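## Task

Lot numbers are printed on the shelf edge beneath each shelf spot, and a number may appear at more than one spot. Bring one cardboard box from lot 451 and one from lot 434 onto the desk so that neither box overhangs the desk edge. All other cardboard boxes must stay on the shelves where they are. If no box of a given lot exists in the storeroom, leave that lot out. The robot must not fall over or finish leaning, or the task fails.

## Robot and tools

ROBOT. A simulated Hello Robot Stretch 3 with a single arm. It has a two-wheel drive base (0.33 m long, 0.34 m wide, round rear, pivoting about the wheel midpoint 0.05 m behind the front edge), a lift on a vertical mast, and a telescoping arm that reaches out to the robot's RIGHT. The base cannot slide sideways, so you move the gripper along the robot's forward direction by driving. With the arm in and the wrist folded, turning sweeps a circle of radius 0.28 m; an unfolded, level wrist reaches past it.

FRAMES. Base frame: origin on the floor between the drive wheels, x forward, y left, z up, in metres. hand_pose is reported in this frame, located where the closed fingertips meet. Odometry frame is the base frame at the scene's start; base_odometry counts wheel rotation only, so slipping shows up as travel. Headings are radians, positive = left.

TOOL move. One action per call. Either give base and/or joints (optionally with speeds, pace, contact_limits), or give servos alone.
- base: an object holding exactly one key. translate_m: a relative drive in metres, -3 to 3, positive forward, measured from the base's last reported position. rotate_rad: a relative turn in radians, -6.4 to 6.4, positive to the left.
- joints: a single object (there is only one arm) of absolute targets by name: lift_m 0 to 1.1; arm_m 0 to 0.52 (extension); wrist_yaw_rad -1.345 to 4.42 (0 along the arm, positive toward the front); wrist_pitch_rad -1.57 to 0.451 (0 level, negative tips down); wrist_roll_rad -2.911 to 2.918 (0 fingers side by side); gripper_m -0.089 to 0.179 (larger opens; fingertip gap is about 0.007 m under the value when nearly shut, 0.025 m under when wide); head_pan_rad -3.953 to 1.73 (0 forward, positive left, -1.57 looks along the arm); head_tilt_rad -1.53 to 0.419 (negative looks down). Done tolerances: 0.004 for lengths, 0.02 for wrist yaw/roll, 0.05 for pitch, 0.1 for the head.
- pace: "default" or "max". speeds: per-key top speeds, not above max. Default/max: translate 0.12/0.30 m/s, rotate 0.76/1.90 rad/s, lift 0.11/0.15 m/s, arm 0.14/0.40 m/s. The base is capped at 0.10 m/s and 0.63 rad/s unless lift_m < 0.30, arm_m < 0.03 and wrist_yaw_rad > 2.54.
- contact_limits: motor_effort percent (1 to 100) that halts a motion, put next to its own command. arm_m takes a number (negative sense when retracting); lift_m takes {"down": n, "up": n} as force percent beyond free motion (below about 12 may trip on its own); translate_m and rotate_rad take a number that trips when either wheel reaches it. Without one, the base pushes without stopping.
- servos: "reboot" re-enables servos that shut off.
- cameras: list from head_camera, nav_camera, wrist_camera, all; [] for none. blocking: true (default) waits for rest; false returns within about 0.5 s while motion continues. A later move overrides only the targets it names.
A move with no action returns state, images and the scene number. Unknown keys make a call invalid; out-of-range values get it refused, and then later moves, waits and finished_scene in the same reply are skipped, as also after an uncommanded stop.

OTHER TOOLS. wait: seconds 0 to 10, optional cameras; ends early once running moves settle. stop: brakes all running motions; braked joints can keep pressing. zoom_image: camera name and region [x0, y0, x1, y1] in pixels of the newest image, at most 504 by 504. finished_scene: scene number (1 or 2); call nothing after it in that reply.

RESULTS. "move" reads done or the worst status. Statuses: moving, done (base: wheels turned the commanded amount, slip included), off_target (resting away from target, maybe still pushing), stopped, contact_stop (arm or lift goes slack until recommanded), time_out, torque_fault (wrist or head servo off; needs reboot). on_its_own reports uncommanded behaviour; "held at" is a target, not a reading. motor_effort is percent of maximum, positive toward higher values, peak in brackets; full effort reads about 45 for wrist pitch and 72 for roll. base_tilt is degrees forward/right, roughly 4 degrees of fixed error. turned_by_imu beats turned_by_wheels if they differ by over 0.15 rad. lidar_m: 12 sectors of 30 degrees counter-clockwise from straight ahead (4th left, 7th behind, 10th right), seen at 0.17 m height, 0.15 to 12 m; "-" is nothing or too close. wrist_depth_mm and head_depth_mm: 7x7 grids of depth in mm.

CAMERAS. head_camera and nav_camera ride on the head; wrist_camera on the gripper. Rotate head_camera images a quarter turn clockwise to view upright, nav_camera counterclockwise. Calibrations are given as K and T_world_to_cam, base frame to camera.

GRIPPER. Grip by commanding a value under the object's width; release with at least 0.05 more than the width. Readings don't confirm a hold; resend to re-squeeze if it slips.

CAUTIONS. Before folding (wrist_yaw_rad to 3.0) or unfolding, set lift_m 0.32 to 0.95, wrist_pitch_rad -0.4, roll near 0; after folding lift may drop to 0.25. With yaw below -0.4 keep pitch at -0.5 or lower. Pressing the arm against something solid with the gripper above about 0.45 m, or driving while holding or pushing something fixed, can tip the robot; if base_tilt leans, back off. Wrist and head never contact-stop. Don't drop boxes, release them moving, slam or shove hard, or knock other boxes off shelves.

Each tool is called after "Call:" in YAML: its name, and indented under it one key for each argument.

## Session

Call:
move:
  cameras: ["head_camera", "nav_camera"]

Scene clock: 0.00 s.
base_odometry: x=+0.000 y=+0.000 heading=+0.000
turned_by_wheels: +0.000
turned_by_imu: +0.000
base_tilt: forward=-0.3 right=-1.3
lidar_m: 0.73 0.73 0.85 1.53 2.66 1.26 1.01 1.11 1.82 1.63 1.40 0.83
head_depth_mm: 802 792 784 776 768 761 757 / 774 765 758 751 744 737 730 / 748 740 734 728 721 715 708 / 724 715 710 705 699 694 687 / 702 695 689 684 679 672 667 / 681 673 667 664 658 652 648 / 661 655 652 644 640 634 631
base_status: not commanded
joint_positions: lift_m=+0.374 arm_m=+0.001 wrist_yaw_rad=+3.009 wrist_pitch_rad=-0.462 wrist_roll_rad=+0.000 gripper_m=+0.037 head_pan_rad=+0.000 head_tilt_rad=-0.003
joint_status: not commanded
measured_speeds: all 0
motor_effort: left_wheel=-0.4 right_wheel=+0.1 lift_m=+22.4 arm_m=-2.9 wrist_yaw_rad=-1.0 wrist_pitch_rad=+1.9 wrist_roll_rad=-0.1 gripper_m=+0.3 head_pan_rad=+1.2 head_tilt_rad=+6.7
hand_pose: x=+0.0076 y=+0.0712 z=+0.3774 quat_wxyz=(+0.207, +0.697, +0.116, +0.676) (m; base frame)
wrist_depth_mm: - 138 - - - 859 - / - 151 - - - 975 - / - 167 922 - - 937 - / 840 775 203 821 806 791 762 / 698 671 212 657 648 671 666 / 590 599 126 579 128 582 578 / 522 546 287 355 507 509 509
pictures: head_camera (sideways), nav_camera (sideways)
camera_calibration:
head_camera: T_world_to_cam=[[0.049258, -0.0462949, -0.997713, 1.31416], [0.0559933, 0.997482, -0.0435198, 0.0560066], [0.997215, -0.0537216, 0.0517262, -0.117899], [0, 0, 0, 1]] pos_world=[0.0497012, -0.00136013, 1.31969]
nav_camera: T_world_to_cam=[[-0.0233498, 0.0170467, 0.999582, -1.25828], [0.00969844, -0.999804, 0.017277, 0.0275711], [0.99968, 0.0100978, 0.0231799, -0.0831342], [0, 0, 0, 1]] pos_world=[0.0534596, 0.0498547, 1.25921]

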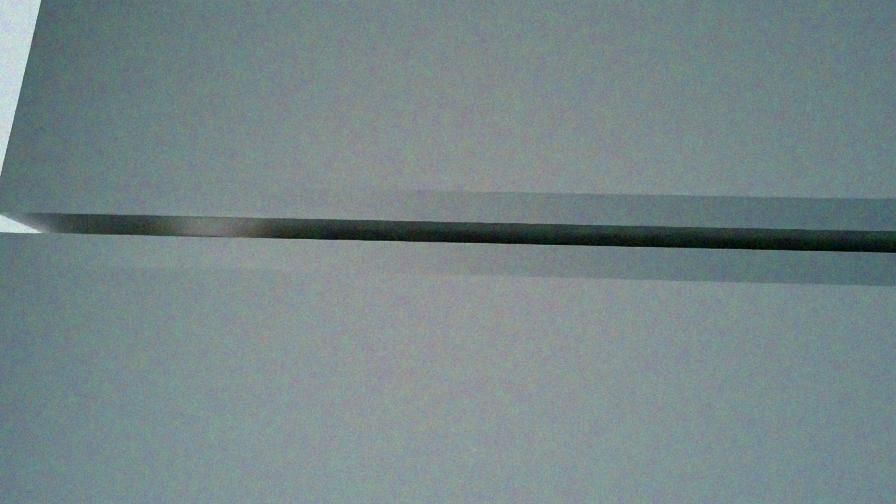

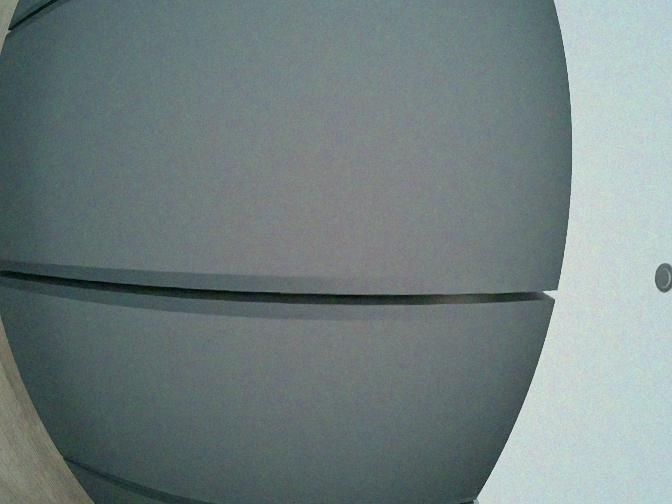

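Call:
move:
  joints: {"head_pan_rad": 1.5, "head_tilt_rad": -0.2, "lift_m": 0.5}
  pace: "max"
  cameras: ["nav_camera"]

Call:
move:
  joints: {"head_pan_rad": -1.3}
  pace: "max"
  cameras: ["nav_camera"]

Call:
move:
  joints: {"head_pan_rad": -3.1}
  pace: "max"
  cameras: ["nav_camera"]

Scene clock: 12.57 s.
move: done
base_odometry: x=+0.000 y=+0.000 heading=+0.000
turned_by_wheels: +0.000
turned_by_imu: +0.000
base_tilt: forward=-0.4 right=-1.4
lidar_m: 0.72 0.73 0.85 1.53 2.66 1.26 1.01 1.11 1.82 1.63 1.39 0.83
head_depth_mm: 1079 1079 1091 1090 1102 1100 1111 / 2001 1301 1312 1313 1324 1337 1342 / 2492 1631 1642 1660 1666 1679 1615 / - 2617 2652 2760 2801 2357 1709 / - 2471 2559 2642 2773 2321 1695 / - 2403 2494 2546 2653 2300 1694 / - 2346 2392 2493 2549 2270 1699
base_status: not commanded
joint_positions: lift_m=+0.500 arm_m=+0.001 wrist_yaw_rad=+3.009 wrist_pitch_rad=-0.463 wrist_roll_rad=+0.000 gripper_m=+0.037 head_pan_rad=+1.508 head_tilt_rad=-0.200
joint_status: all done
measured_speeds: translate_m=+0.000 rotate_rad=+0.000 lift_m=+0.000 arm_m=+0.000 wrist_yaw_rad=+0.000 wrist_pitch_rad=+0.000 wrist_roll_rad=+0.000 head_pan_rad=-0.024 head_tilt_rad=+0.000
motor_effort: left_wheel=+0.1(0.8) right_wheel=+0.0(1.1) lift_m=+30.9(34.7) arm_m=-11.2(11.3) wrist_yaw_rad=-0.5(1.5) wrist_pitch_rad=+2.1(2.2) wrist_roll_rad=+0.1(0.3) gripper_m=-0.1(1.0) head_pan_rad=-3.3(5.7) head_tilt_rad=-2.6(8.0)
hand_pose: x=+0.0076 y=+0.0711 z=+0.5027 quat_wxyz=(+0.208, +0.697, +0.117, +0.676) (m; base frame)
wrist_depth_mm: - 138 - - - 868 - / - 151 - - - - - / - 167 - - - - - / - 966 203 - - 968 - / 866 842 211 818 821 836 808 / 747 749 126 723 128 727 723 / 656 669 286 651 623 631 631
pictures: nav_camera (sideways)
camera_calibration:
nav_camera: T_world_to_cam=[[-0.00626908, 0.173167, 0.984872, -1.23898], [0.998655, -0.0495992, 0.0150777, 0.0244159], [0.0514599, 0.983643, -0.172624, 0.177633], [0, 0, 0, 1]] pos_world=[-0.0412913, 0.0410342, 1.25053]

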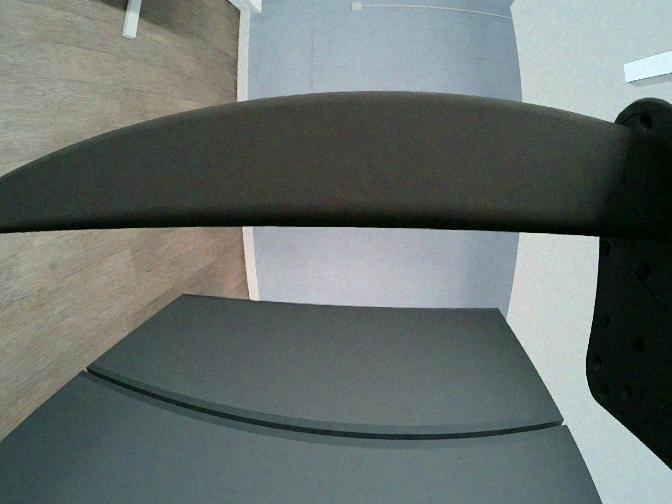

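Scene clock: 15.10 s.
move: done
base_odometry: x=+0.000 y=+0.000 heading=+0.000
turned_by_wheels: +0.000
turned_by_imu: +0.000
base_tilt: forward=-0.4 right=-1.3
lidar_m: 0.72 0.72 0.85 1.53 2.66 1.26 1.01 1.11 1.81 1.63 1.40 0.83
head_depth_mm: 1857 1903 1957 1984 2073 2131 1728 / 1864 1855 1966 2001 2064 2126 1720 / 1872 1687 1651 1591 1696 1707 1717 / 1866 1912 1970 2014 2072 2098 1713 / 1870 1921 1946 2019 2074 2058 1705 / 1859 1917 1961 2008 2061 2058 1704 / 1862 1779 1793 1728 1846 1869 1701
base_status: not commanded
joint_positions: lift_m=+0.500 arm_m=+0.001 wrist_yaw_rad=+3.009 wrist_pitch_rad=-0.463 wrist_roll_rad=+0.000 gripper_m=+0.037 head_pan_rad=-1.308 head_tilt_rad=-0.200
joint_status: all done
measured_speeds: translate_m=+0.000 rotate_rad=+0.000 lift_m=+0.000 arm_m=+0.000 wrist_yaw_rad=+0.000 wrist_pitch_rad=+0.000 wrist_roll_rad=+0.000 head_pan_rad=+0.024 head_tilt_rad=+0.000
motor_effort: left_wheel=-0.3(0.8) right_wheel=+0.5(1.1) lift_m=+30.7(31.6) arm_m=-12.7(13.4) wrist_yaw_rad=-0.7(1.6) wrist_pitch_rad=+2.1(2.2) wrist_roll_rad=-0.1(0.3) gripper_m=+0.3(1.1) head_pan_rad=+3.0(5.0) head_tilt_rad=-2.5(3.6)
hand_pose: x=+0.0076 y=+0.0711 z=+0.5027 quat_wxyz=(+0.208, +0.697, +0.117, +0.676) (m; base frame)
wrist_depth_mm: - 138 - - - 859 - / - 150 - - - - - / - 167 - - - - - / - 958 203 - - 937 - / 867 833 211 831 816 837 810 / 746 752 126 715 129 731 727 / 660 664 287 643 629 640 639
pictures: nav_camera (sideways)
camera_calibration:
nav_camera: T_world_to_cam=[[0.0613734, -0.162577, 0.984785, -1.2392], [-0.9622, -0.271928, 0.0150735, 0.0364227], [0.26534, -0.948485, -0.173121, 0.17691], [0, 0, 0, 1]] pos_world=[0.064159, -0.0237663, 1.25043]

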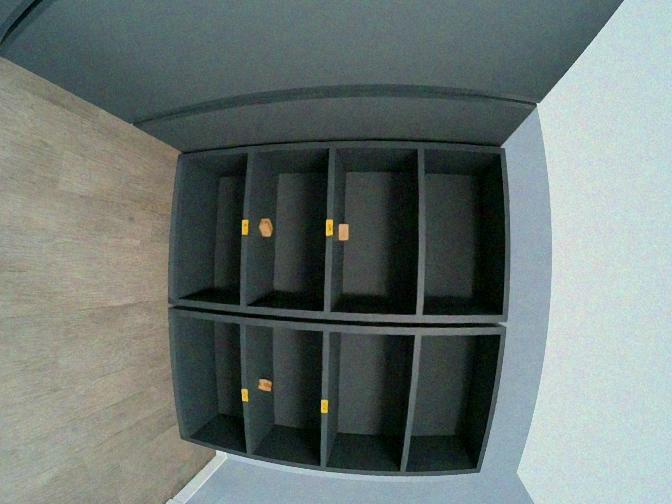

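Scene clock: 17.27 s.
move: done
base_odometry: x=+0.000 y=+0.000 heading=+0.000
turned_by_wheels: +0.000
turned_by_imu: +0.000
base_tilt: forward=-0.4 right=-1.3
lidar_m: 0.72 0.73 0.85 1.53 2.66 1.26 1.01 1.12 1.82 1.63 1.39 0.82
head_depth_mm: 1556 1596 1647 1704 1736 1090 1636 / 1505 1562 1605 1656 1683 1078 1408 / 1474 1508 1557 1607 1648 1076 1550 / 1442 1480 1526 1572 1596 1064 1311 / 1396 1441 1497 1536 1554 1058 1533 / 1368 1414 1457 1496 1524 1054 874 / 1350 1372 1427 1451 1503 1048 867
base_status: not commanded
joint_positions: lift_m=+0.500 arm_m=+0.001 wrist_yaw_rad=+3.009 wrist_pitch_rad=-0.463 wrist_roll_rad=+0.000 gripper_m=+0.037 head_pan_rad=-3.108 head_tilt_rad=-0.200
joint_status: all done
measured_speeds: translate_m=+0.000 rotate_rad=+0.000 lift_m=+0.000 arm_m=+0.000 wrist_yaw_rad=+0.000 wrist_pitch_rad=+0.000 wrist_roll_rad=+0.000 head_pan_rad=+0.024 head_tilt_rad=+0.000
motor_effort: left_wheel=-0.3(0.7) right_wheel=+0.4(0.9) lift_m=+30.9(31.3) arm_m=-12.3(13.7) wrist_yaw_rad=-0.5(1.8) wrist_pitch_rad=+2.1(2.2) wrist_roll_rad=-0.3(0.3) gripper_m=-0.1(1.1) head_pan_rad=+3.6(5.0) head_tilt_rad=-1.7(2.8)
hand_pose: x=+0.0076 y=+0.0711 z=+0.5027 quat_wxyz=(+0.208, +0.697, +0.117, +0.676) (m; base frame)
wrist_depth_mm: - 139 - - - 865 - / - 150 - - - - - / - 167 - - - - - / - 949 204 - - 955 - / 867 842 212 812 821 825 813 / 751 741 126 723 129 721 712 / 663 669 287 647 624 640 635
pictures: nav_camera (sideways)
camera_calibration:
nav_camera: T_world_to_cam=[[-0.172272, -0.0228673, 0.984784, -1.23778], [-0.046357, 0.998811, 0.0150836, 0.0308285], [-0.983958, -0.0430532, -0.173127, 0.184509], [0, 0, 0, 1]] pos_world=[-0.0302571, -0.0511529, 1.25043]

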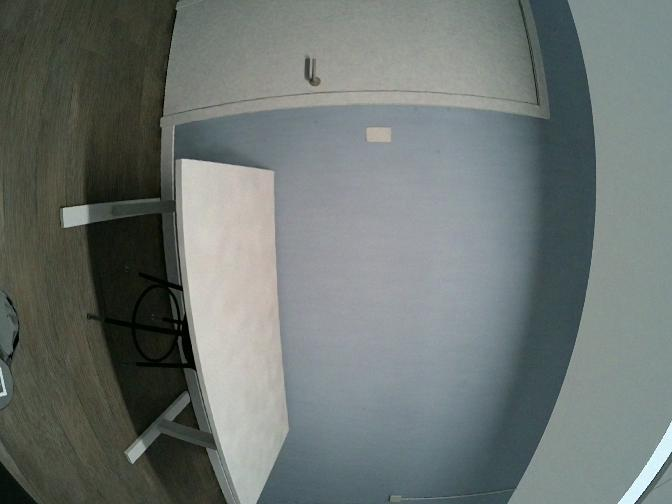

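Call:
move:
  joints: {"head_pan_rad": -1.35, "head_tilt_rad": -0.4}
  pace: "max"
  cameras: ["head_camera", "nav_camera"]

Scene clock: 88.33 s.
move: done
base_odometry: x=+0.000 y=+0.000 heading=+0.000
turned_by_wheels: +0.000
turned_by_imu: +0.000
base_tilt: forward=-0.3 right=-1.2
lidar_m: 0.72 0.73 0.85 1.53 2.66 1.25 1.01 1.11 1.81 1.63 1.39 0.83
head_depth_mm: 1757 1864 1970 2108 2210 1802 1425 / 1726 1860 1960 2108 2175 1776 1413 / 1416 1518 1581 1746 1881 1777 1413 / 1760 1874 1958 2069 2137 1776 1387 / 1734 1862 1941 2058 2222 1745 1396 / 1755 1862 1951 2058 2221 1749 1385 / 1724 1838 1867 1882 1990 1744 1380
base_status: not commanded
joint_positions: lift_m=+0.500 arm_m=+0.001 wrist_yaw_rad=+3.009 wrist_pitch_rad=-0.463 wrist_roll_rad=+0.000 gripper_m=+0.037 head_pan_rad=-1.342 head_tilt_rad=-0.405
joint_status: all done
measured_speeds: translate_m=+0.000 rotate_rad=+0.000 lift_m=+0.000 arm_m=+0.000 wrist_yaw_rad=+0.000 wrist_pitch_rad=+0.000 wrist_roll_rad=+0.000 head_pan_rad=-0.024 head_tilt_rad=+0.000
motor_effort: left_wheel=-0.3(0.8) right_wheel=+0.4(1.3) lift_m=+30.6(31.0) arm_m=-12.9(13.5) wrist_yaw_rad=+0.3(1.7) wrist_pitch_rad=+2.1(2.2) wrist_roll_rad=+0.1(0.5) gripper_m=+0.7(1.0) head_pan_rad=-2.8(5.5) head_tilt_rad=+2.9(7.0)
hand_pose: x=+0.0076 y=+0.0711 z=+0.5027 quat_wxyz=(+0.208, +0.697, +0.117, +0.676) (m; base frame)
wrist_depth_mm: - 139 - - - 841 - / - 151 - - - - - / - 167 - - - - - / - 958 204 - - 951 - / 861 841 211 826 820 836 799 / 751 740 126 722 129 724 727 / 654 669 286 637 626 641 630
pictures: head_camera (sideways), nav_camera (sideways)
camera_calibration:
head_camera: T_world_to_cam=[[-0.123402, 0.325681, -0.937392, 1.23614], [0.979282, 0.192796, -0.0619326, 0.0742611], [0.160555, -0.925614, -0.342725, 0.400623], [0, 0, 0, 1]] pos_world=[0.0154972, -0.0460822, 1.30065]
nav_camera: T_world_to_cam=[[0.100581, -0.356343, 0.928926, -1.16653], [-0.970141, -0.24224, 0.0121181, 0.0403015], [0.220705, -0.902408, -0.370067, 0.433501], [0, 0, 0, 1]] pos_world=[0.0607532, -0.0147292, 1.24356]

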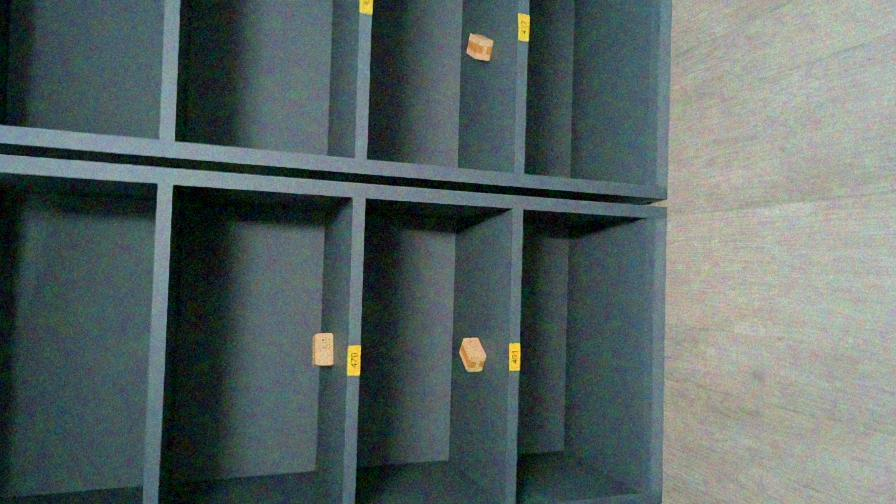

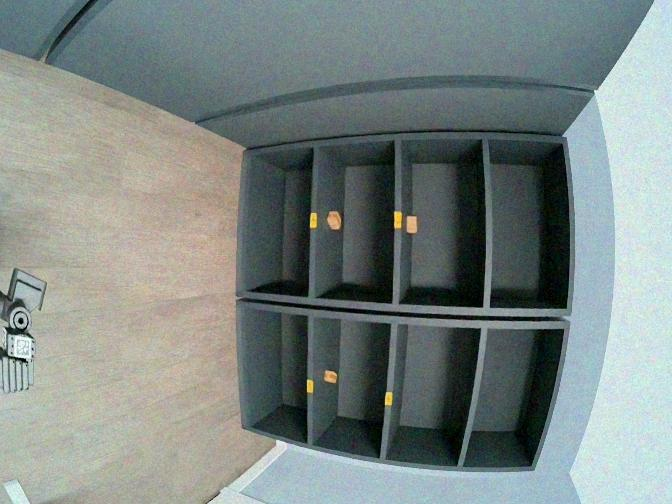

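Call:
zoom_image:
  camera: "head_camera"
  region: [490, 320, 540, 390]

Call:
zoom_image:
  camera: "head_camera"
  region: [330, 330, 380, 390]

Call:
zoom_image:
  camera: "head_camera"
  region: [500, 0, 550, 60]

Call:
zoom_image:
  camera: "nav_camera"
  region: [368, 380, 408, 420]

Scaled by 7.200 from the camera's 896x504 image, which has a finer 1280x720 frame.

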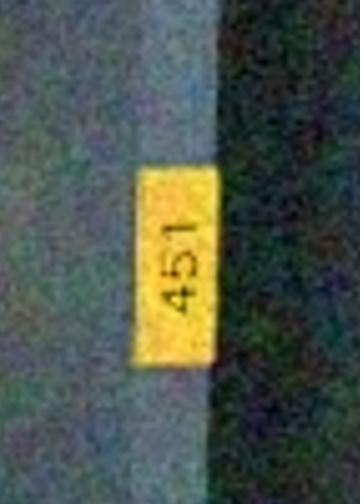

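Scaled by 8.400 from the camera's 896x504 image, which has a finer 1280x720 frame.

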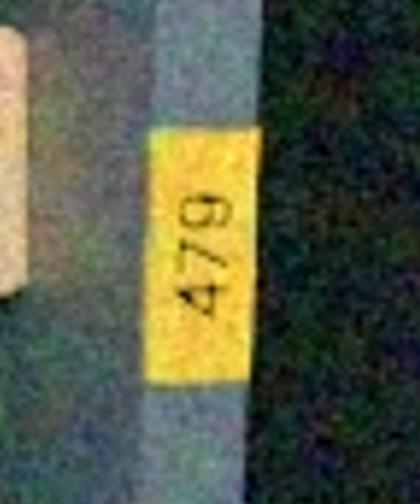

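Scaled by 8.400 from the camera's 896x504 image, which has a finer 1280x720 frame.

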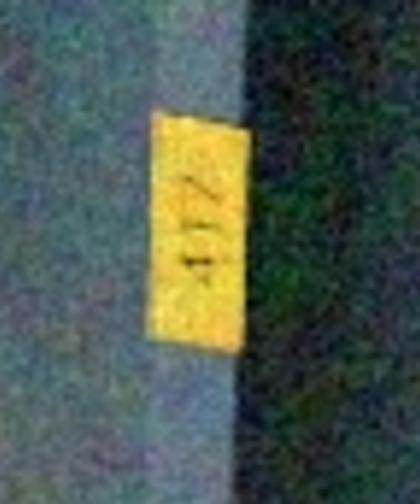

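Scaled by 12.600 from the camera's 672x504 image, which has a finer 792x594 frame.

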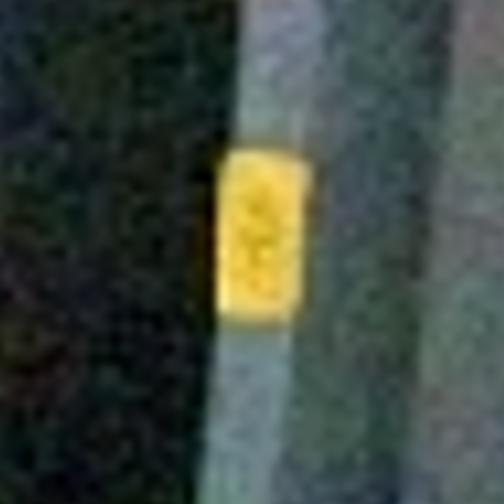

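Call:
move:
  joints: {"lift_m": 0.25, "wrist_pitch_rad": -0.4, "head_pan_rad": -1.57, "head_tilt_rad": -0.7}
  pace: "max"

Call:
move:
  base: {"rotate_rad": -1.143}
  pace: "max"

Call:
move:
  base: {"translate_m": 1.14}
  pace: "max"

Call:
move:
  base: {"rotate_rad": 1.391}
  joints: {"lift_m": 0.69}
  pace: "max"
  cameras: ["head_camera", "nav_camera"]

Scene clock: 130.37 s.
move: done
base_odometry: x=+0.000 y=+0.000 heading=+0.000
turned_by_wheels: +0.000
turned_by_imu: +0.000
base_tilt: forward=-0.3 right=-1.3
lidar_m: 0.72 0.72 0.85 1.53 2.66 1.26 1.01 1.11 1.82 1.63 1.39 0.83
head_depth_mm: 1791 1819 2061 2133 1710 1401 1187 / 1817 2086 2174 2107 1695 1390 1180 / 1780 2043 2072 2093 1678 1381 1175 / 1738 1962 2038 2042 1672 1376 1173 / 1388 1565 1803 1952 1663 1367 1167 / 1664 1880 1973 1956 1633 1361 1163 / 1625 1846 1851 1934 1639 1357 1154
base_status: not commanded
joint_positions: lift_m=+0.250 arm_m=+0.001 wrist_yaw_rad=+3.009 wrist_pitch_rad=-0.420 wrist_roll_rad=+0.000 gripper_m=+0.037 head_pan_rad=-1.572 head_tilt_rad=-0.700
joint_status: all done
measured_speeds: all 0
motor_effort: left_wheel=-0.2(0.7) right_wheel=+0.4(1.1) lift_m=+25.9(29.4) arm_m=-12.3(13.1) wrist_yaw_rad=-0.2(2.1) wrist_pitch_rad=+3.2(7.1) wrist_roll_rad=+0.3(0.3) gripper_m=+0.5(0.9) head_pan_rad=+3.2(4.6) head_tilt_rad=-5.3(6.6)
hand_pose: x=+0.0083 y=+0.0767 z=+0.2623 quat_wxyz=(+0.193, +0.699, +0.101, +0.681) (m; base frame)
wrist_depth_mm: - 137 - - - 849 - / - 149 - - - 936 - / 844 163 757 825 817 812 - / 663 621 207 652 655 643 647 / 555 533 204 523 515 531 530 / 474 276 128 265 129 457 455 / 240 246 227 237 391 399 399
pictures: none

Scene clock: 132.23 s.
move: done
base_odometry: x=+0.000 y=+0.000 heading=-1.143
turned_by_wheels: -1.143
turned_by_imu: -1.120
base_tilt: forward=-0.3 right=-1.1
lidar_m: 1.60 0.87 0.73 0.72 0.82 1.33 2.66 1.64 1.01 1.11 1.73 1.62
head_depth_mm: 1244 1383 1338 1004 1611 1399 1188 / 1267 1403 1330 1000 1683 1395 1184 / 1291 1440 1315 1033 1620 1372 1179 / 1319 1475 1656 1882 1669 1378 1170 / 1340 1496 1701 1911 1653 1359 1164 / 1361 1519 1727 1923 1639 1362 1166 / 1393 1566 1775 1988 1631 1354 1154
base_status: done
joint_positions: lift_m=+0.250 arm_m=+0.001 wrist_yaw_rad=+3.009 wrist_pitch_rad=-0.420 wrist_roll_rad=+0.000 gripper_m=+0.037 head_pan_rad=-1.570 head_tilt_rad=-0.701
joint_status: not commanded
measured_speeds: all 0
motor_effort: left_wheel=+7.3(14.8) right_wheel=-8.7(14.7) lift_m=+28.6(31.3) arm_m=-12.5(13.6) wrist_yaw_rad=-0.5(1.5) wrist_pitch_rad=+3.2(3.3) wrist_roll_rad=-0.1(0.3) gripper_m=+0.7(1.0) head_pan_rad=+4.1(4.2) head_tilt_rad=-5.0(6.1)
hand_pose: x=+0.0083 y=+0.0767 z=+0.2623 quat_wxyz=(+0.193, +0.699, +0.101, +0.681) (m; base frame)
wrist_depth_mm: - 137 - - - - - / - 149 - - - - - / 859 164 184 804 781 775 762 / 667 626 206 657 653 653 640 / 553 527 203 524 521 534 536 / 473 274 129 264 129 458 452 / 241 246 226 237 393 402 397
pictures: none

Scene clock: 137.40 s.
move: done
base_odometry: x=+0.473 y=-1.037 heading=-1.143
turned_by_wheels: +0.000
turned_by_imu: +0.000
base_tilt: forward=-0.3 right=-1.2
lidar_m: 0.94 0.59 0.49 0.49 0.55 0.90 3.74 1.73 1.78 1.44 0.66 0.75
head_depth_mm: 1414 1574 1759 1965 1696 1391 1190 / 1441 1609 1793 1990 1687 1393 1184 / 1473 1627 1849 2046 1672 1381 1179 / 1518 1695 1913 2052 1662 1372 1176 / 1556 1727 1929 2016 1655 1365 1161 / 1178 1277 1487 1706 1588 1354 1158 / 1211 1118 1499 1214 1488 1293 1155
base_status: done
joint_positions: lift_m=+0.250 arm_m=+0.001 wrist_yaw_rad=+3.009 wrist_pitch_rad=-0.419 wrist_roll_rad=+0.000 gripper_m=+0.037 head_pan_rad=-1.570 head_tilt_rad=-0.701
joint_status: not commanded
measured_speeds: all 0
motor_effort: left_wheel=+2.5(16.4) right_wheel=+1.2(10.9) lift_m=+23.6(29.7) arm_m=-10.2(12.9) wrist_yaw_rad=-0.3(1.7) wrist_pitch_rad=+3.1(3.3) wrist_roll_rad=+0.1(0.3) gripper_m=+0.0(1.0) head_pan_rad=+2.9(4.0) head_tilt_rad=-3.2(5.8)
hand_pose: x=+0.0083 y=+0.0767 z=+0.2623 quat_wxyz=(+0.193, +0.699, +0.101, +0.681) (m; base frame)
wrist_depth_mm: - 137 - - 480 461 460 / - 149 - - 522 - - / - 163 169 - 571 - - / 673 188 191 624 617 593 - / 553 534 204 526 516 533 528 / 475 277 129 264 129 453 460 / 239 247 227 237 391 398 397
pictures: none

Scene clock: 141.13 s.
move: done
base_odometry: x=+0.473 y=-1.037 heading=+0.248
turned_by_wheels: +1.391
turned_by_imu: +1.367
base_tilt: forward=-0.3 right=-1.1
lidar_m: 0.49 0.51 0.71 2.03 2.00 1.72 1.77 0.71 0.66 0.96 0.66 0.51
head_depth_mm: 785 873 709 1013 1000 892 1117 / 779 874 699 1139 994 885 1141 / 782 878 691 1123 987 876 1127 / 784 862 683 1117 956 1214 1130 / 784 865 675 1125 944 1198 1121 / 788 867 669 1130 966 1193 1114 / 788 863 658 1100 962 1175 1117
base_status: done
joint_positions: lift_m=+0.690 arm_m=+0.001 wrist_yaw_rad=+3.009 wrist_pitch_rad=-0.419 wrist_roll_rad=+0.000 gripper_m=+0.037 head_pan_rad=-1.570 head_tilt_rad=-0.701
joint_status: all done
measured_speeds: all 0
motor_effort: left_wheel=-6.8(14.4) right_wheel=+7.3(14.4) lift_m=+28.1(34.7) arm_m=-12.2(13.5) wrist_yaw_rad=+0.2(1.9) wrist_pitch_rad=+3.0(3.2) wrist_roll_rad=+0.2(0.4) gripper_m=+0.4(1.1) head_pan_rad=+3.0(3.6) head_tilt_rad=-1.4(3.4)
hand_pose: x=+0.0084 y=+0.0768 z=+0.7025 quat_wxyz=(+0.193, +0.699, +0.101, +0.681) (m; base frame)
wrist_depth_mm: - 137 - - - - - / - 149 - - - - - / - 163 - - - - - / - 188 207 - - - - / - - 204 - - - - / - - 129 961 129 990 - / 888 862 267 873 834 859 -
pictures: head_camera (sideways), nav_camera (sideways)
camera_calibration:
head_camera: T_world_to_cam=[[-0.0468539, 0.602989, -0.796372, 1.05173], [0.997494, -0.0140679, -0.0693386, 0.0837596], [-0.0530137, -0.797625, -0.600819, 0.737776], [0, 0, 0, 1]] pos_world=[0.00484018, -0.0445339, 1.28665]
nav_camera: T_world_to_cam=[[0.0176164, -0.624115, 0.781134, -0.97322], [-0.999787, -0.0194298, 0.00702344, 0.0470882], [0.0107939, -0.781091, -0.624324, 0.76563], [0, 0, 0, 1]] pos_world=[0.0559587, -0.00845985, 1.23789]

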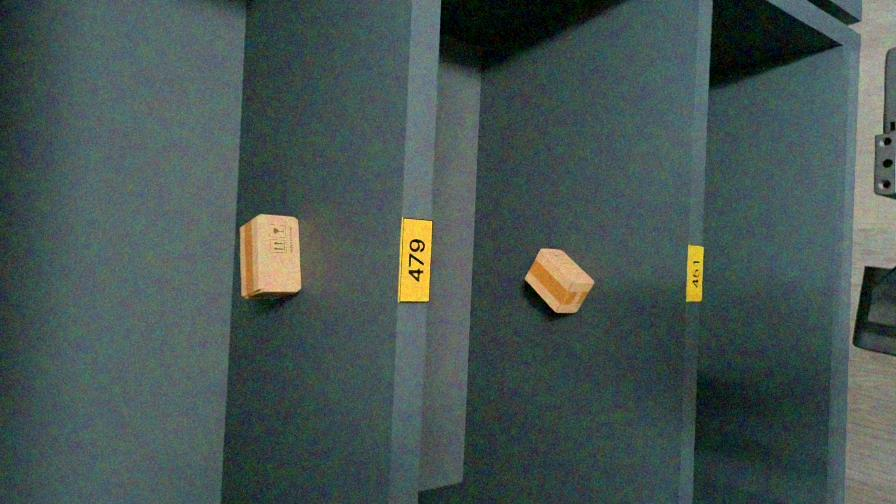

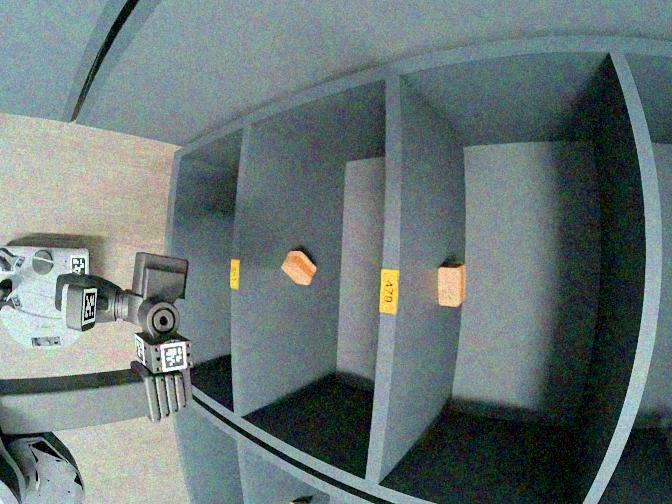

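Call:
zoom_image:
  camera: "head_camera"
  region: [665, 235, 725, 315]

Call:
zoom_image:
  camera: "nav_camera"
  region: [215, 250, 255, 300]

Scaled by 6.300 from the camera's 896x504 image, which has a finer 1280x720 frame.

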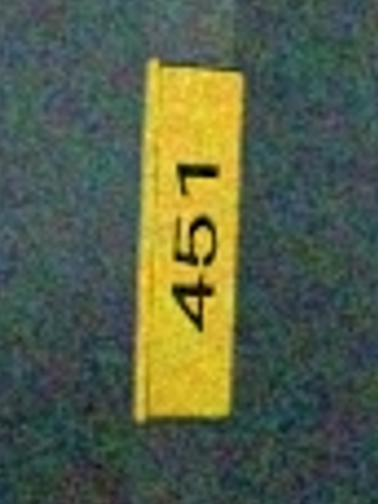

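Scaled by 10.080 from the camera's 672x504 image, which has a finer 792x594 frame.

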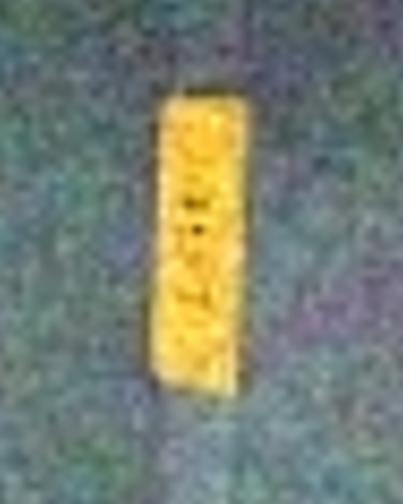

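Call:
zoom_image:
  camera: "head_camera"
  region: [510, 232, 610, 332]

Scaled by 5.040 from the camera's 896x504 image, which has a finer 1280x720 frame.

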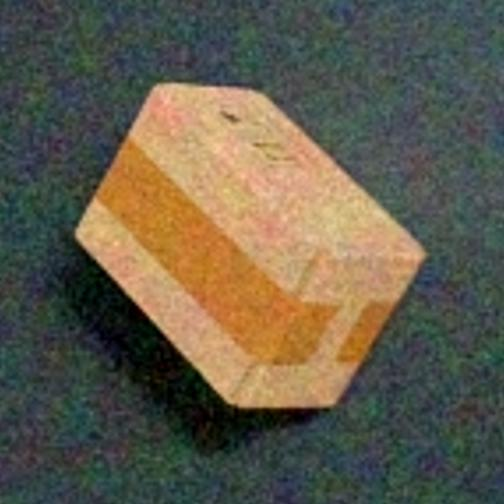

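Call:
move:
  base: {"translate_m": 0.136}
  joints: {"wrist_yaw_rad": -0.35, "gripper_m": 0.179}
  pace: "max"

Call:
move:
  joints: {"wrist_yaw_rad": -0.59, "wrist_pitch_rad": -0.55, "arm_m": 0.2}
  pace: "max"
  cameras: ["wrist_camera", "head_camera"]

Scene clock: 215.97 s.
move: done
base_odometry: x=+0.605 y=-1.004 heading=+0.248
turned_by_wheels: +0.000
turned_by_imu: +0.000
base_tilt: forward=-0.3 right=-1.3
lidar_m: 0.36 0.37 0.51 1.47 2.00 1.83 1.91 0.75 0.78 0.96 0.50 0.37
head_depth_mm: 785 874 709 1141 1004 888 1136 / 787 874 700 1127 995 886 1136 / 788 880 692 1126 966 879 414 / 788 870 684 1124 974 874 521 / 790 865 675 1125 976 1197 1119 / 790 869 670 1103 968 1176 1115 / 768 809 659 800 878 890 1085
base_status: done
joint_positions: lift_m=+0.690 arm_m=+0.001 wrist_yaw_rad=-0.347 wrist_pitch_rad=-0.419 wrist_roll_rad=+0.000 gripper_m=+0.179 head_pan_rad=-1.570 head_tilt_rad=-0.701
joint_status: all done
measured_speeds: all 0
motor_effort: left_wheel=+3.5(9.6) right_wheel=+4.5(12.6) lift_m=+27.0(27.8) arm_m=-10.5(11.6) wrist_yaw_rad=-2.9(10.6) wrist_pitch_rad=+2.9(3.1) wrist_roll_rad=+0.1(0.3) gripper_m=+0.8(84.8) head_pan_rad=+2.5(3.3) head_tilt_rad=+1.2(1.4)
hand_pose: x=-0.0978 y=-0.3565 z=+0.7025 quat_wxyz=(+0.656, +0.026, -0.706, -0.264) (m; base frame)
wrist_depth_mm: - - - - 734 - - / - - - - 797 - - / - - 507 - - 623 - / - - - - - - 499 / - 142 - - - - 575 / - 139 - - - - - / - - - - - 776 105
pictures: none

Scene clock: 217.67 s.
move: done
base_odometry: x=+0.605 y=-1.004 heading=+0.248
turned_by_wheels: +0.000
turned_by_imu: +0.000
base_tilt: forward=-0.4 right=-1.3
lidar_m: 0.36 0.37 0.51 1.47 2.01 1.83 1.91 0.75 0.78 0.96 0.50 0.37
head_depth_mm: 785 873 710 1144 1000 888 1126 / 784 876 699 1140 1000 425 359 / 786 874 693 1121 950 464 1135 / 787 873 686 1122 975 479 1126 / 785 865 675 1127 972 1198 1121 / 790 868 668 1099 967 1172 1115 / 767 809 661 800 874 886 1083
base_status: not commanded
joint_positions: lift_m=+0.690 arm_m=+0.200 wrist_yaw_rad=-0.587 wrist_pitch_rad=-0.561 wrist_roll_rad=+0.000 gripper_m=+0.179 head_pan_rad=-1.570 head_tilt_rad=-0.701
joint_status: all done
measured_speeds: all 0
motor_effort: left_wheel=+3.9(4.0) right_wheel=+5.2(6.0) lift_m=+31.3(31.3) arm_m=+13.1(15.7) wrist_yaw_rad=-2.1(7.0) wrist_pitch_rad=+1.6(3.7) wrist_roll_rad=+0.1(0.3) gripper_m=+0.1(1.0) head_pan_rad=+2.4(2.9) head_tilt_rad=+2.0(2.6)
hand_pose: x=-0.1347 y=-0.5148 z=+0.6720 quat_wxyz=(+0.594, -0.009, -0.707, -0.384) (m; base frame)
wrist_depth_mm: - - - - 658 - - / - - - - - - - / - - - - - - - / - - 344 - - - 446 / - 146 331 - 325 324 507 / 123 292 305 303 305 333 862 / 263 270 273 270 - 759 105
pictures: head_camera (sideways), wrist_camera
camera_calibration:
head_camera: T_world_to_cam=[[-0.0468539, 0.602989, -0.796372, 1.05173], [0.997494, -0.0140679, -0.0693386, 0.0837596], [-0.0530137, -0.797625, -0.600819, 0.737776], [0, 0, 0, 1]] pos_world=[0.00484018, -0.0445339, 1.28665]
wrist_camera: T_world_to_cam=[[-0.849687, 0.52641, -0.0304103, 0.183668], [0.382421, 0.575512, -0.722869, 0.866102], [-0.363024, -0.625842, -0.690315, 0.259012], [0, 0, 0, 1]] pos_world=[-0.0811276, -0.433036, 0.810464]

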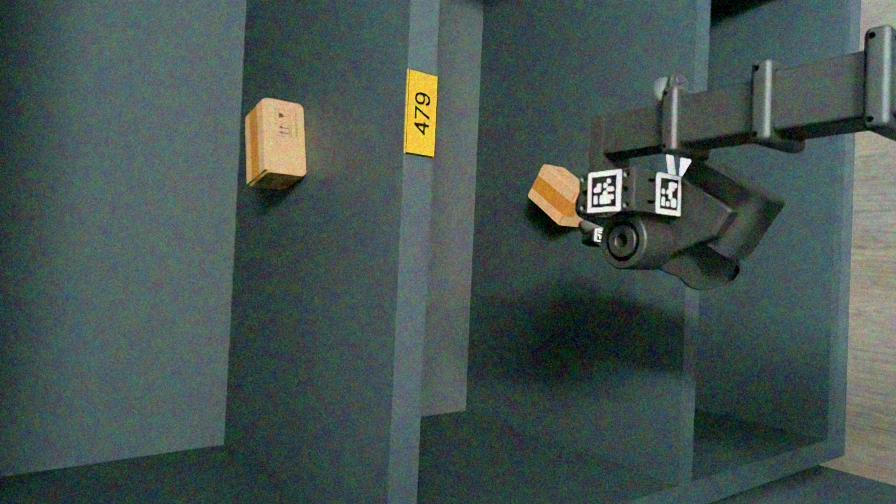

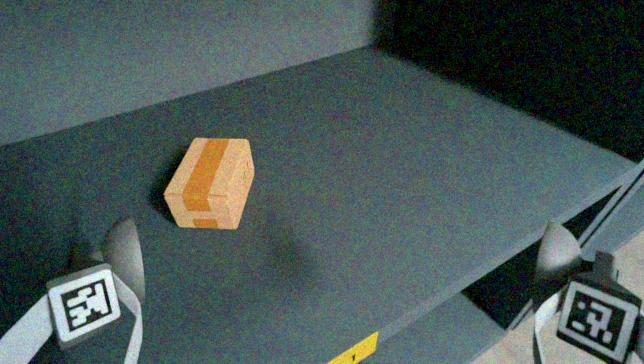

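Call:
move:
  joints: {"arm_m": 0.395}
  cameras: ["wrist_camera"]

Scene clock: 246.60 s.
move: done
base_odometry: x=+0.605 y=-1.004 heading=+0.248
turned_by_wheels: +0.000
turned_by_imu: +0.000
base_tilt: forward=-0.3 right=-1.2
lidar_m: 0.36 0.37 0.51 1.47 2.00 1.83 1.90 0.75 0.78 0.96 0.50 0.37
head_depth_mm: 783 877 710 1137 1001 892 1119 / 786 873 700 1137 941 414 357 / 784 880 695 595 639 883 1134 / 785 874 686 625 902 1198 1122 / 790 864 676 1128 974 1195 1119 / 792 869 670 1101 971 1173 1111 / 768 807 661 798 877 887 1083
base_status: not commanded
joint_positions: lift_m=+0.690 arm_m=+0.395 wrist_yaw_rad=-0.587 wrist_pitch_rad=-0.561 wrist_roll_rad=+0.000 gripper_m=+0.179 head_pan_rad=-1.570 head_tilt_rad=-0.700
joint_status: all done
measured_speeds: all 0
motor_effort: left_wheel=+3.5(4.0) right_wheel=+5.8(6.0) lift_m=+27.9(31.3) arm_m=+13.2(15.5) wrist_yaw_rad=-2.1(4.0) wrist_pitch_rad=+1.6(1.7) wrist_roll_rad=-0.1(0.3) gripper_m=+0.8(1.2) head_pan_rad=+2.6(2.8) head_tilt_rad=+2.6(3.7)
hand_pose: x=-0.1347 y=-0.7098 z=+0.6720 quat_wxyz=(+0.594, -0.009, -0.707, -0.384) (m; base frame)
wrist_depth_mm: 266 293 324 - - 514 - / 288 318 - - - 539 - / 306 332 - - - - - / 329 - - - - - - / 345 146 - - 323 321 - / 123 290 303 252 301 299 297 / 264 268 267 221 267 262 105
pictures: wrist_camera
camera_calibration:
wrist_camera: T_world_to_cam=[[-0.849687, 0.52641, -0.0304103, 0.286318], [0.382421, 0.575512, -0.722869, 0.978327], [-0.363024, -0.625842, -0.690315, 0.136973], [0, 0, 0, 1]] pos_world=[-0.0811276, -0.628036, 0.810464]

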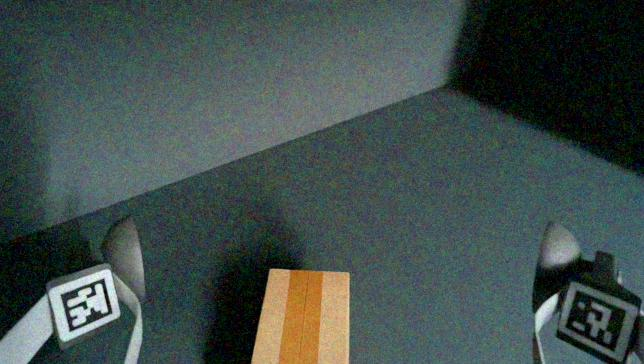

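Call:
move:
  base: {"translate_m": 0.0195}
  joints: {"arm_m": 0.402, "lift_m": 0.65}
  cameras: ["wrist_camera"]

Scene clock: 276.07 s.
move: done
base_odometry: x=+0.624 y=-0.999 heading=+0.248
turned_by_wheels: +0.000
turned_by_imu: +0.000
base_tilt: forward=-0.4 right=-1.1
lidar_m: 0.34 0.35 0.49 1.38 2.39 1.84 1.93 0.76 0.81 0.96 0.47 0.35
head_depth_mm: 784 873 708 1146 1004 891 1139 / 785 876 702 1136 967 479 380 / 785 877 693 637 633 855 1128 / 787 873 687 667 896 1209 1124 / 787 867 676 1136 975 1199 1124 / 790 870 670 1102 969 1095 1114 / 736 753 661 743 817 888 1034
base_status: done
joint_positions: lift_m=+0.650 arm_m=+0.402 wrist_yaw_rad=-0.587 wrist_pitch_rad=-0.561 wrist_roll_rad=+0.000 gripper_m=+0.179 head_pan_rad=-1.570 head_tilt_rad=-0.700
joint_status: all done
measured_speeds: all 0
motor_effort: left_wheel=+4.0(8.5) right_wheel=+6.3(10.1) lift_m=+24.7(25.7) arm_m=+13.1(15.1) wrist_yaw_rad=-2.6(3.6) wrist_pitch_rad=+1.7(1.7) wrist_roll_rad=-0.2(0.3) gripper_m=+0.2(1.1) head_pan_rad=+2.0(2.9) head_tilt_rad=+3.3(3.5)
hand_pose: x=-0.1347 y=-0.7168 z=+0.6320 quat_wxyz=(+0.594, -0.009, -0.707, -0.384) (m; base frame)
wrist_depth_mm: 262 286 320 - - 515 - / 281 311 333 - - - - / 304 330 - - - - - / 325 326 331 321 318 322 320 / 302 291 295 231 291 289 287 / - 249 261 203 256 256 253 / 225 229 234 182 224 225 105
pictures: wrist_camera
camera_calibration:
wrist_camera: T_world_to_cam=[[-0.849632, 0.526497, -0.0304339, 0.288861], [0.38257, 0.575593, -0.722727, 0.953322], [-0.362996, -0.625695, -0.690464, 0.105121], [0, 0, 0, 1]] pos_world=[-0.0811277, -0.635037, 0.770364]

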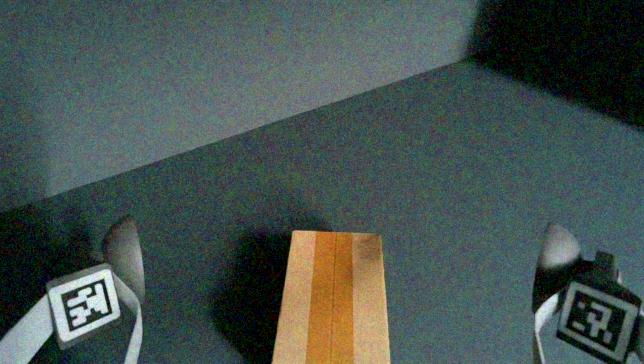

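Call:
move:
  joints: {"lift_m": 0.583}

Call:
move:
  joints: {"gripper_m": 0.02}
  cameras: ["wrist_camera"]

Scene clock: 286.30 s.
move: done
base_odometry: x=+0.624 y=-0.999 heading=+0.248
turned_by_wheels: +0.000
turned_by_imu: +0.000
base_tilt: forward=-0.3 right=-1.2
lidar_m: 0.34 0.35 0.48 1.39 2.39 1.85 1.92 0.76 0.81 0.96 0.47 0.35
head_depth_mm: 784 877 710 1145 1000 893 1138 / 786 877 700 1136 995 861 469 / 786 876 695 1130 686 593 1104 / 786 873 685 1124 702 1194 1122 / 788 865 676 1122 975 1191 1117 / 789 868 669 1100 966 1093 1111 / 737 751 660 744 815 886 1027
base_status: not commanded
joint_positions: lift_m=+0.583 arm_m=+0.402 wrist_yaw_rad=-0.587 wrist_pitch_rad=-0.561 wrist_roll_rad=+0.000 gripper_m=+0.179 head_pan_rad=-1.570 head_tilt_rad=-0.700
joint_status: all done
measured_speeds: all 0
motor_effort: left_wheel=+4.2(4.4) right_wheel=+6.1(7.2) lift_m=+24.2(29.0) arm_m=+11.2(12.3) wrist_yaw_rad=-2.7(4.0) wrist_pitch_rad=+1.6(1.8) wrist_roll_rad=-0.1(0.3) gripper_m=+0.5(1.1) head_pan_rad=+1.7(2.1) head_tilt_rad=+2.3(3.6)
hand_pose: x=-0.1347 y=-0.7168 z=+0.5650 quat_wxyz=(+0.594, -0.009, -0.707, -0.384) (m; base frame)
wrist_depth_mm: 262 287 319 - - - - / 279 310 336 324 322 316 313 / 289 293 289 286 283 281 278 / 249 248 246 170 234 239 236 / 215 207 211 151 202 207 206 / 123 178 182 133 175 182 181 / 160 163 163 140 160 164 105
pictures: none

Scene clock: 288.43 s.
move: done
base_odometry: x=+0.624 y=-0.999 heading=+0.248
turned_by_wheels: +0.000
turned_by_imu: +0.000
base_tilt: forward=-0.4 right=-1.2
lidar_m: 0.34 0.35 0.49 1.39 2.39 1.84 1.93 0.76 0.81 0.96 0.47 0.35
head_depth_mm: 784 879 710 1141 1002 890 1140 / 787 877 700 1138 1000 862 469 / 789 876 693 1128 688 593 1106 / 789 874 685 1131 701 1197 1120 / 789 866 677 1133 973 1203 1119 / 788 865 669 1098 970 1095 1112 / 734 753 660 745 816 889 1037
base_status: not commanded
joint_positions: lift_m=+0.583 arm_m=+0.402 wrist_yaw_rad=-0.587 wrist_pitch_rad=-0.554 wrist_roll_rad=+0.000 gripper_m=+0.021 head_pan_rad=-1.570 head_tilt_rad=-0.700
joint_status: all done
measured_speeds: all 0
motor_effort: left_wheel=+3.6(4.4) right_wheel=+6.3(7.5) lift_m=+27.2(29.1) arm_m=+10.0(11.6) wrist_yaw_rad=-2.8(4.3) wrist_pitch_rad=+0.2(1.7) wrist_roll_rad=-0.1(0.3) gripper_m=-17.0(90.7) head_pan_rad=+1.6(2.1) head_tilt_rad=+2.4(3.6)
hand_pose: x=-0.1353 y=-0.7177 z=+0.5665 quat_wxyz=(+0.595, -0.012, -0.707, -0.382) (m; base frame)
wrist_depth_mm: 261 286 323 - - - - / 280 311 339 332 - - 320 / 290 299 296 294 290 287 282 / 253 251 250 174 236 243 240 / 217 217 161 154 153 210 208 / 191 190 130 135 129 184 184 / 170 102 164 153 159 162 164
pictures: wrist_camera
camera_calibration:
wrist_camera: T_world_to_cam=[[-0.849787, 0.526261, -0.0301718, 0.286468], [0.379584, 0.571214, -0.727757, 0.906082], [-0.365756, -0.629892, -0.685171, 0.0527001], [0, 0, 0, 1]] pos_world=[-0.0812222, -0.635128, 0.70416]

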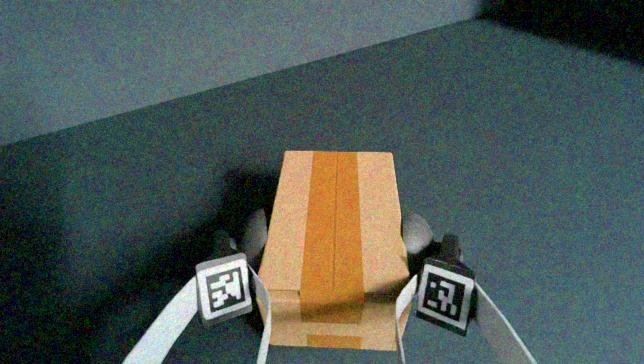

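Call:
move:
  joints: {"gripper_m": 0.008}

Call:
move:
  joints: {"lift_m": 0.65}
  speeds: {"lift_m": 0.05}

Call:
move:
  joints: {"arm_m": 0.0}
  cameras: ["wrist_camera"]

Scene clock: 345.47 s.
move: done
base_odometry: x=+0.624 y=-0.999 heading=+0.248
turned_by_wheels: +0.000
turned_by_imu: +0.000
base_tilt: forward=-0.3 right=-1.3
lidar_m: 0.34 0.35 0.49 1.39 2.39 1.84 1.92 0.76 0.81 0.96 0.47 0.35
head_depth_mm: 785 878 709 1141 1005 891 1140 / 786 877 702 1132 993 862 468 / 789 876 696 1129 688 594 1102 / 789 873 686 1124 700 1204 1121 / 788 865 678 1131 972 1200 1121 / 791 869 669 1100 966 1094 1115 / 735 753 661 744 817 888 1030
base_status: not commanded
joint_positions: lift_m=+0.583 arm_m=+0.402 wrist_yaw_rad=-0.587 wrist_pitch_rad=-0.552 wrist_roll_rad=+0.000 gripper_m=+0.009 head_pan_rad=-1.570 head_tilt_rad=-0.700
joint_status: all done
measured_speeds: all 0
motor_effort: left_wheel=+4.0(4.2) right_wheel=+6.0(6.8) lift_m=+20.5(21.6) arm_m=+9.1(10.1) wrist_yaw_rad=-2.7(4.6) wrist_pitch_rad=-0.1(0.4) wrist_roll_rad=+0.1(0.3) gripper_m=-21.1(70.4) head_pan_rad=+1.0(1.4) head_tilt_rad=+2.8(3.1)
hand_pose: x=-0.1354 y=-0.7180 z=+0.5668 quat_wxyz=(+0.596, -0.012, -0.707, -0.382) (m; base frame)
wrist_depth_mm: 261 286 321 - - - - / 279 309 336 - - - - / 290 302 297 294 292 287 285 / 254 251 251 174 237 244 241 / 218 218 157 154 154 210 209 / 191 191 129 135 128 186 184 / 171 101 165 154 159 162 165
pictures: none

Scene clock: 347.33 s.
move: done
base_odometry: x=+0.624 y=-0.999 heading=+0.248
turned_by_wheels: +0.000
turned_by_imu: +0.000
base_tilt: forward=-0.4 right=-1.1
lidar_m: 0.34 0.35 0.49 1.38 2.40 1.84 1.93 0.76 0.81 0.96 0.47 0.35
head_depth_mm: 782 874 710 1146 1001 890 1144 / 785 878 701 1140 994 478 380 / 786 879 691 637 634 859 1130 / 786 873 684 667 898 1201 1125 / 792 867 677 1128 975 1194 1122 / 789 867 668 1098 969 1089 1116 / 740 751 659 742 814 889 1038
base_status: not commanded
joint_positions: lift_m=+0.650 arm_m=+0.402 wrist_yaw_rad=-0.587 wrist_pitch_rad=-0.569 wrist_roll_rad=+0.000 gripper_m=+0.011 head_pan_rad=-1.570 head_tilt_rad=-0.700
joint_status: all done
measured_speeds: all 0
motor_effort: left_wheel=+4.0(4.4) right_wheel=+5.5(6.6) lift_m=+31.3(36.0) arm_m=+8.4(10.0) wrist_yaw_rad=-3.4(4.5) wrist_pitch_rad=+3.0(3.1) wrist_roll_rad=+0.3(0.3) gripper_m=-8.7(20.8) head_pan_rad=+1.0(1.8) head_tilt_rad=+2.8(3.5)
hand_pose: x=-0.1340 y=-0.7158 z=+0.6304 quat_wxyz=(+0.592, -0.006, -0.707, -0.387) (m; base frame)
wrist_depth_mm: 261 288 319 - - 514 - / 281 314 - - - - - / 304 334 - - - - - / 325 330 328 177 311 317 316 / 298 294 159 154 153 285 284 / 262 260 129 138 126 251 250 / 233 99 221 158 220 222 225
pictures: none

Scene clock: 351.50 s.
move: done
base_odometry: x=+0.624 y=-0.999 heading=+0.248
turned_by_wheels: +0.000
turned_by_imu: +0.000
base_tilt: forward=-0.3 right=-1.3
lidar_m: 0.34 0.35 0.49 1.39 2.39 1.85 1.93 0.76 0.81 0.96 0.47 0.35
head_depth_mm: 783 876 711 1140 1002 897 1141 / 787 877 701 1137 996 885 635 / 788 878 694 1130 989 884 451 / 788 870 686 1127 986 1204 1121 / 791 866 676 1122 979 1193 1119 / 791 868 670 1093 970 1092 1119 / 734 755 662 743 819 886 1028
base_status: not commanded
joint_positions: lift_m=+0.650 arm_m=+0.001 wrist_yaw_rad=-0.587 wrist_pitch_rad=-0.570 wrist_roll_rad=+0.000 gripper_m=+0.011 head_pan_rad=-1.570 head_tilt_rad=-0.700
joint_status: all done
measured_speeds: all 0
motor_effort: left_wheel=+3.9(4.7) right_wheel=+6.2(7.0) lift_m=+24.3(30.6) arm_m=-12.8(15.0) wrist_yaw_rad=-3.0(4.7) wrist_pitch_rad=+3.1(3.2) wrist_roll_rad=+0.0(0.3) gripper_m=-8.2(9.1) head_pan_rad=+1.2(1.8) head_tilt_rad=+2.4(3.7)
hand_pose: x=-0.1339 y=-0.3143 z=+0.6302 quat_wxyz=(+0.592, -0.006, -0.707, -0.387) (m; base frame)
wrist_depth_mm: - - - - - 510 - / - - - - - 539 - / - - - - - - - / - - - 177 182 - - / 309 325 151 154 152 898 932 / - - 129 138 125 834 820 / - 99 117 157 706 724 734
pictures: wrist_camera
camera_calibration:
wrist_camera: T_world_to_cam=[[-0.84947, 0.526745, -0.0306764, 0.0777353], [0.385948, 0.580661, -0.716853, 0.718424], [-0.359786, -0.620784, -0.69655, 0.361899], [0, 0, 0, 1]] pos_world=[-0.0810341, -0.233446, 0.769469]

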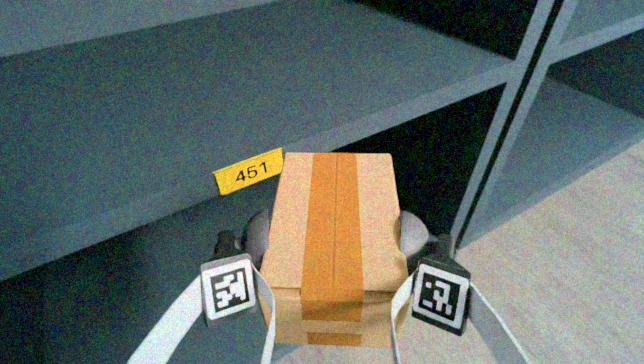

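Call:
move:
  joints: {"wrist_yaw_rad": 1.9}
  cameras: ["wrist_camera"]

Call:
move:
  base: {"rotate_rad": -1.078}

Call:
move:
  base: {"translate_m": -1.0}
  joints: {"lift_m": 0.85}
  pace: "max"
  cameras: ["nav_camera"]

Scene clock: 369.70 s.
move: done
base_odometry: x=+0.624 y=-0.999 heading=+0.248
turned_by_wheels: +0.000
turned_by_imu: +0.000
base_tilt: forward=-0.5 right=-1.2
lidar_m: 0.34 0.35 0.49 1.38 2.39 1.84 1.93 0.76 0.81 0.96 0.47 0.35
head_depth_mm: 782 875 710 1138 1004 894 1143 / 783 875 699 1141 997 883 1130 / 781 879 693 1129 990 885 1128 / 789 873 686 1123 983 1205 1126 / 787 868 677 1131 972 1197 1116 / 790 866 668 1096 969 1091 1114 / 736 751 659 745 813 889 1030
base_status: not commanded
joint_positions: lift_m=+0.650 arm_m=+0.001 wrist_yaw_rad=+1.897 wrist_pitch_rad=-0.570 wrist_roll_rad=+0.000 gripper_m=+0.011 head_pan_rad=-1.570 head_tilt_rad=-0.700
joint_status: all done
measured_speeds: all 0
motor_effort: left_wheel=+3.6(4.3) right_wheel=+6.3(6.6) lift_m=+26.6(27.3) arm_m=-9.7(11.2) wrist_yaw_rad=+3.4(5.5) wrist_pitch_rad=+3.1(3.3) wrist_roll_rad=+0.2(0.6) gripper_m=-8.0(9.0) head_pan_rad=+0.2(1.0) head_tilt_rad=+1.8(3.0)
hand_pose: x=+0.1708 y=-0.0807 z=+0.6302 quat_wxyz=(+0.557, +0.667, -0.234, +0.436) (m; base frame)
wrist_depth_mm: - - - 265 244 223 205 / - - - 298 266 245 224 / - - - - 296 269 243 / - - - 178 324 298 269 / 932 - 152 153 154 342 300 / 851 839 129 138 125 381 338 / 781 99 725 157 141 409 388
pictures: wrist_camera
camera_calibration:
wrist_camera: T_world_to_cam=[[0.350693, -0.935988, -0.0306754, -0.109517], [-0.66027, -0.223894, -0.716878, 0.579021], [0.664121, 0.271658, -0.696523, 0.51361], [0, 0, 0, 1]] pos_world=[0.0796177, -0.112394, 0.769469]

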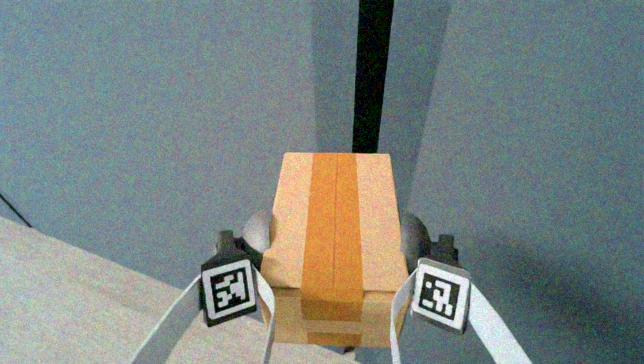

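Scene clock: 372.53 s.
move: done
base_odometry: x=+0.624 y=-0.999 heading=-0.830
turned_by_wheels: -1.078
turned_by_imu: -1.060
base_tilt: forward=-0.3 right=-1.2
lidar_m: 0.48 0.35 0.34 0.35 0.48 1.29 2.75 1.85 1.93 0.76 0.79 0.96
head_depth_mm: 1602 1737 1939 2068 1702 1407 1192 / 1351 1812 2048 2129 1687 1390 1182 / 1360 1446 1639 1900 1674 1382 1180 / 1427 1193 1679 1770 1619 1380 1165 / 1381 997 1536 1197 1467 1323 1167 / 633 695 779 906 1012 1251 1160 / 623 712 734 987 959 1211 1111
base_status: done
joint_positions: lift_m=+0.650 arm_m=+0.001 wrist_yaw_rad=+1.897 wrist_pitch_rad=-0.570 wrist_roll_rad=+0.000 gripper_m=+0.011 head_pan_rad=-1.570 head_tilt_rad=-0.700
joint_status: not commanded
measured_speeds: all 0
motor_effort: left_wheel=+8.0(11.7) right_wheel=-9.2(13.3) lift_m=+28.2(28.4) arm_m=-11.8(11.8) wrist_yaw_rad=+2.0(3.5) wrist_pitch_rad=+3.1(3.3) wrist_roll_rad=+0.0(0.3) gripper_m=-8.4(8.8) head_pan_rad=+0.5(0.9) head_tilt_rad=+1.8(3.1)
hand_pose: x=+0.1708 y=-0.0807 z=+0.6302 quat_wxyz=(+0.557, +0.667, -0.234, +0.436) (m; base frame)
wrist_depth_mm: 307 350 410 453 - - - / 329 377 437 - - - - / 356 404 456 - - - - / 386 435 - 177 177 - - / - 468 151 153 148 - - / - - 129 138 126 - - / - 99 726 158 718 113 -
pictures: none

Scene clock: 383.50 s.
move: done
base_odometry: x=-0.051 y=-0.261 heading=-0.830
turned_by_wheels: +0.000
turned_by_imu: -0.001
base_tilt: forward=-0.4 right=-1.2
lidar_m: 1.18 0.86 0.83 0.86 1.16 2.90 1.34 1.06 1.03 1.49 1.70 1.37
head_depth_mm: 1184 1285 1430 1612 1701 1429 - / 1238 1352 1519 1686 1684 1464 - / 1303 1436 1606 1807 1668 1413 - / 1376 1521 1723 1922 1656 1409 - / 1453 1621 1863 2000 1655 1369 1163 / 1562 1765 2045 2079 1641 1358 1160 / 1666 1895 2214 1987 1636 1358 1154
base_status: done
joint_positions: lift_m=+0.850 arm_m=+0.001 wrist_yaw_rad=+1.897 wrist_pitch_rad=-0.570 wrist_roll_rad=+0.000 gripper_m=+0.011 head_pan_rad=-1.570 head_tilt_rad=-0.700
joint_status: all done
measured_speeds: all 0
motor_effort: left_wheel=-5.7(10.9) right_wheel=-5.1(15.1) lift_m=+24.2(34.8) arm_m=-4.7(13.8) wrist_yaw_rad=+1.8(3.6) wrist_pitch_rad=+3.2(3.4) wrist_roll_rad=+0.0(0.3) gripper_m=-8.4(9.0) head_pan_rad=-0.1(1.1) head_tilt_rad=+2.0(3.1)
hand_pose: x=+0.1707 y=-0.0807 z=+0.8301 quat_wxyz=(+0.558, +0.667, -0.234, +0.435) (m; base frame)
wrist_depth_mm: - - - - - - - / - - - - - - - / - - - - - - - / - - - 178 - - - / - - 155 153 153 - - / - - 129 138 125 - - / 974 99 907 157 901 895 937
pictures: nav_camera (sideways)
camera_calibration:
nav_camera: T_world_to_cam=[[0.017618, -0.623676, 0.781484, -0.973716], [-0.999787, -0.019427, 0.00703546, 0.0470713], [0.010794, -0.781442, -0.623885, 0.765005], [0, 0, 0, 1]] pos_world=[0.0559587, -0.00856216, 1.23789]

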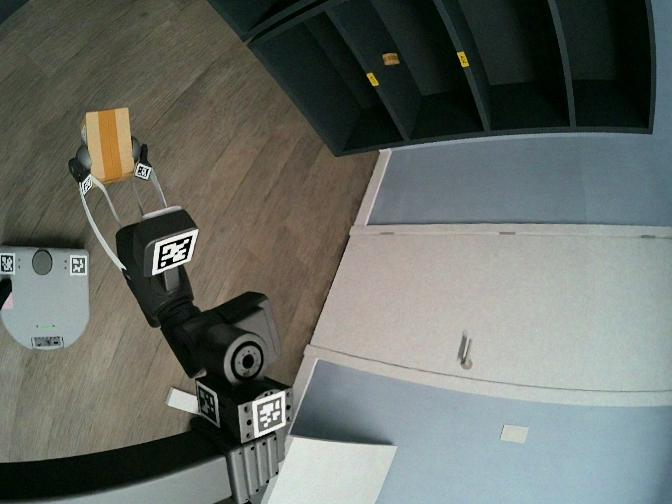

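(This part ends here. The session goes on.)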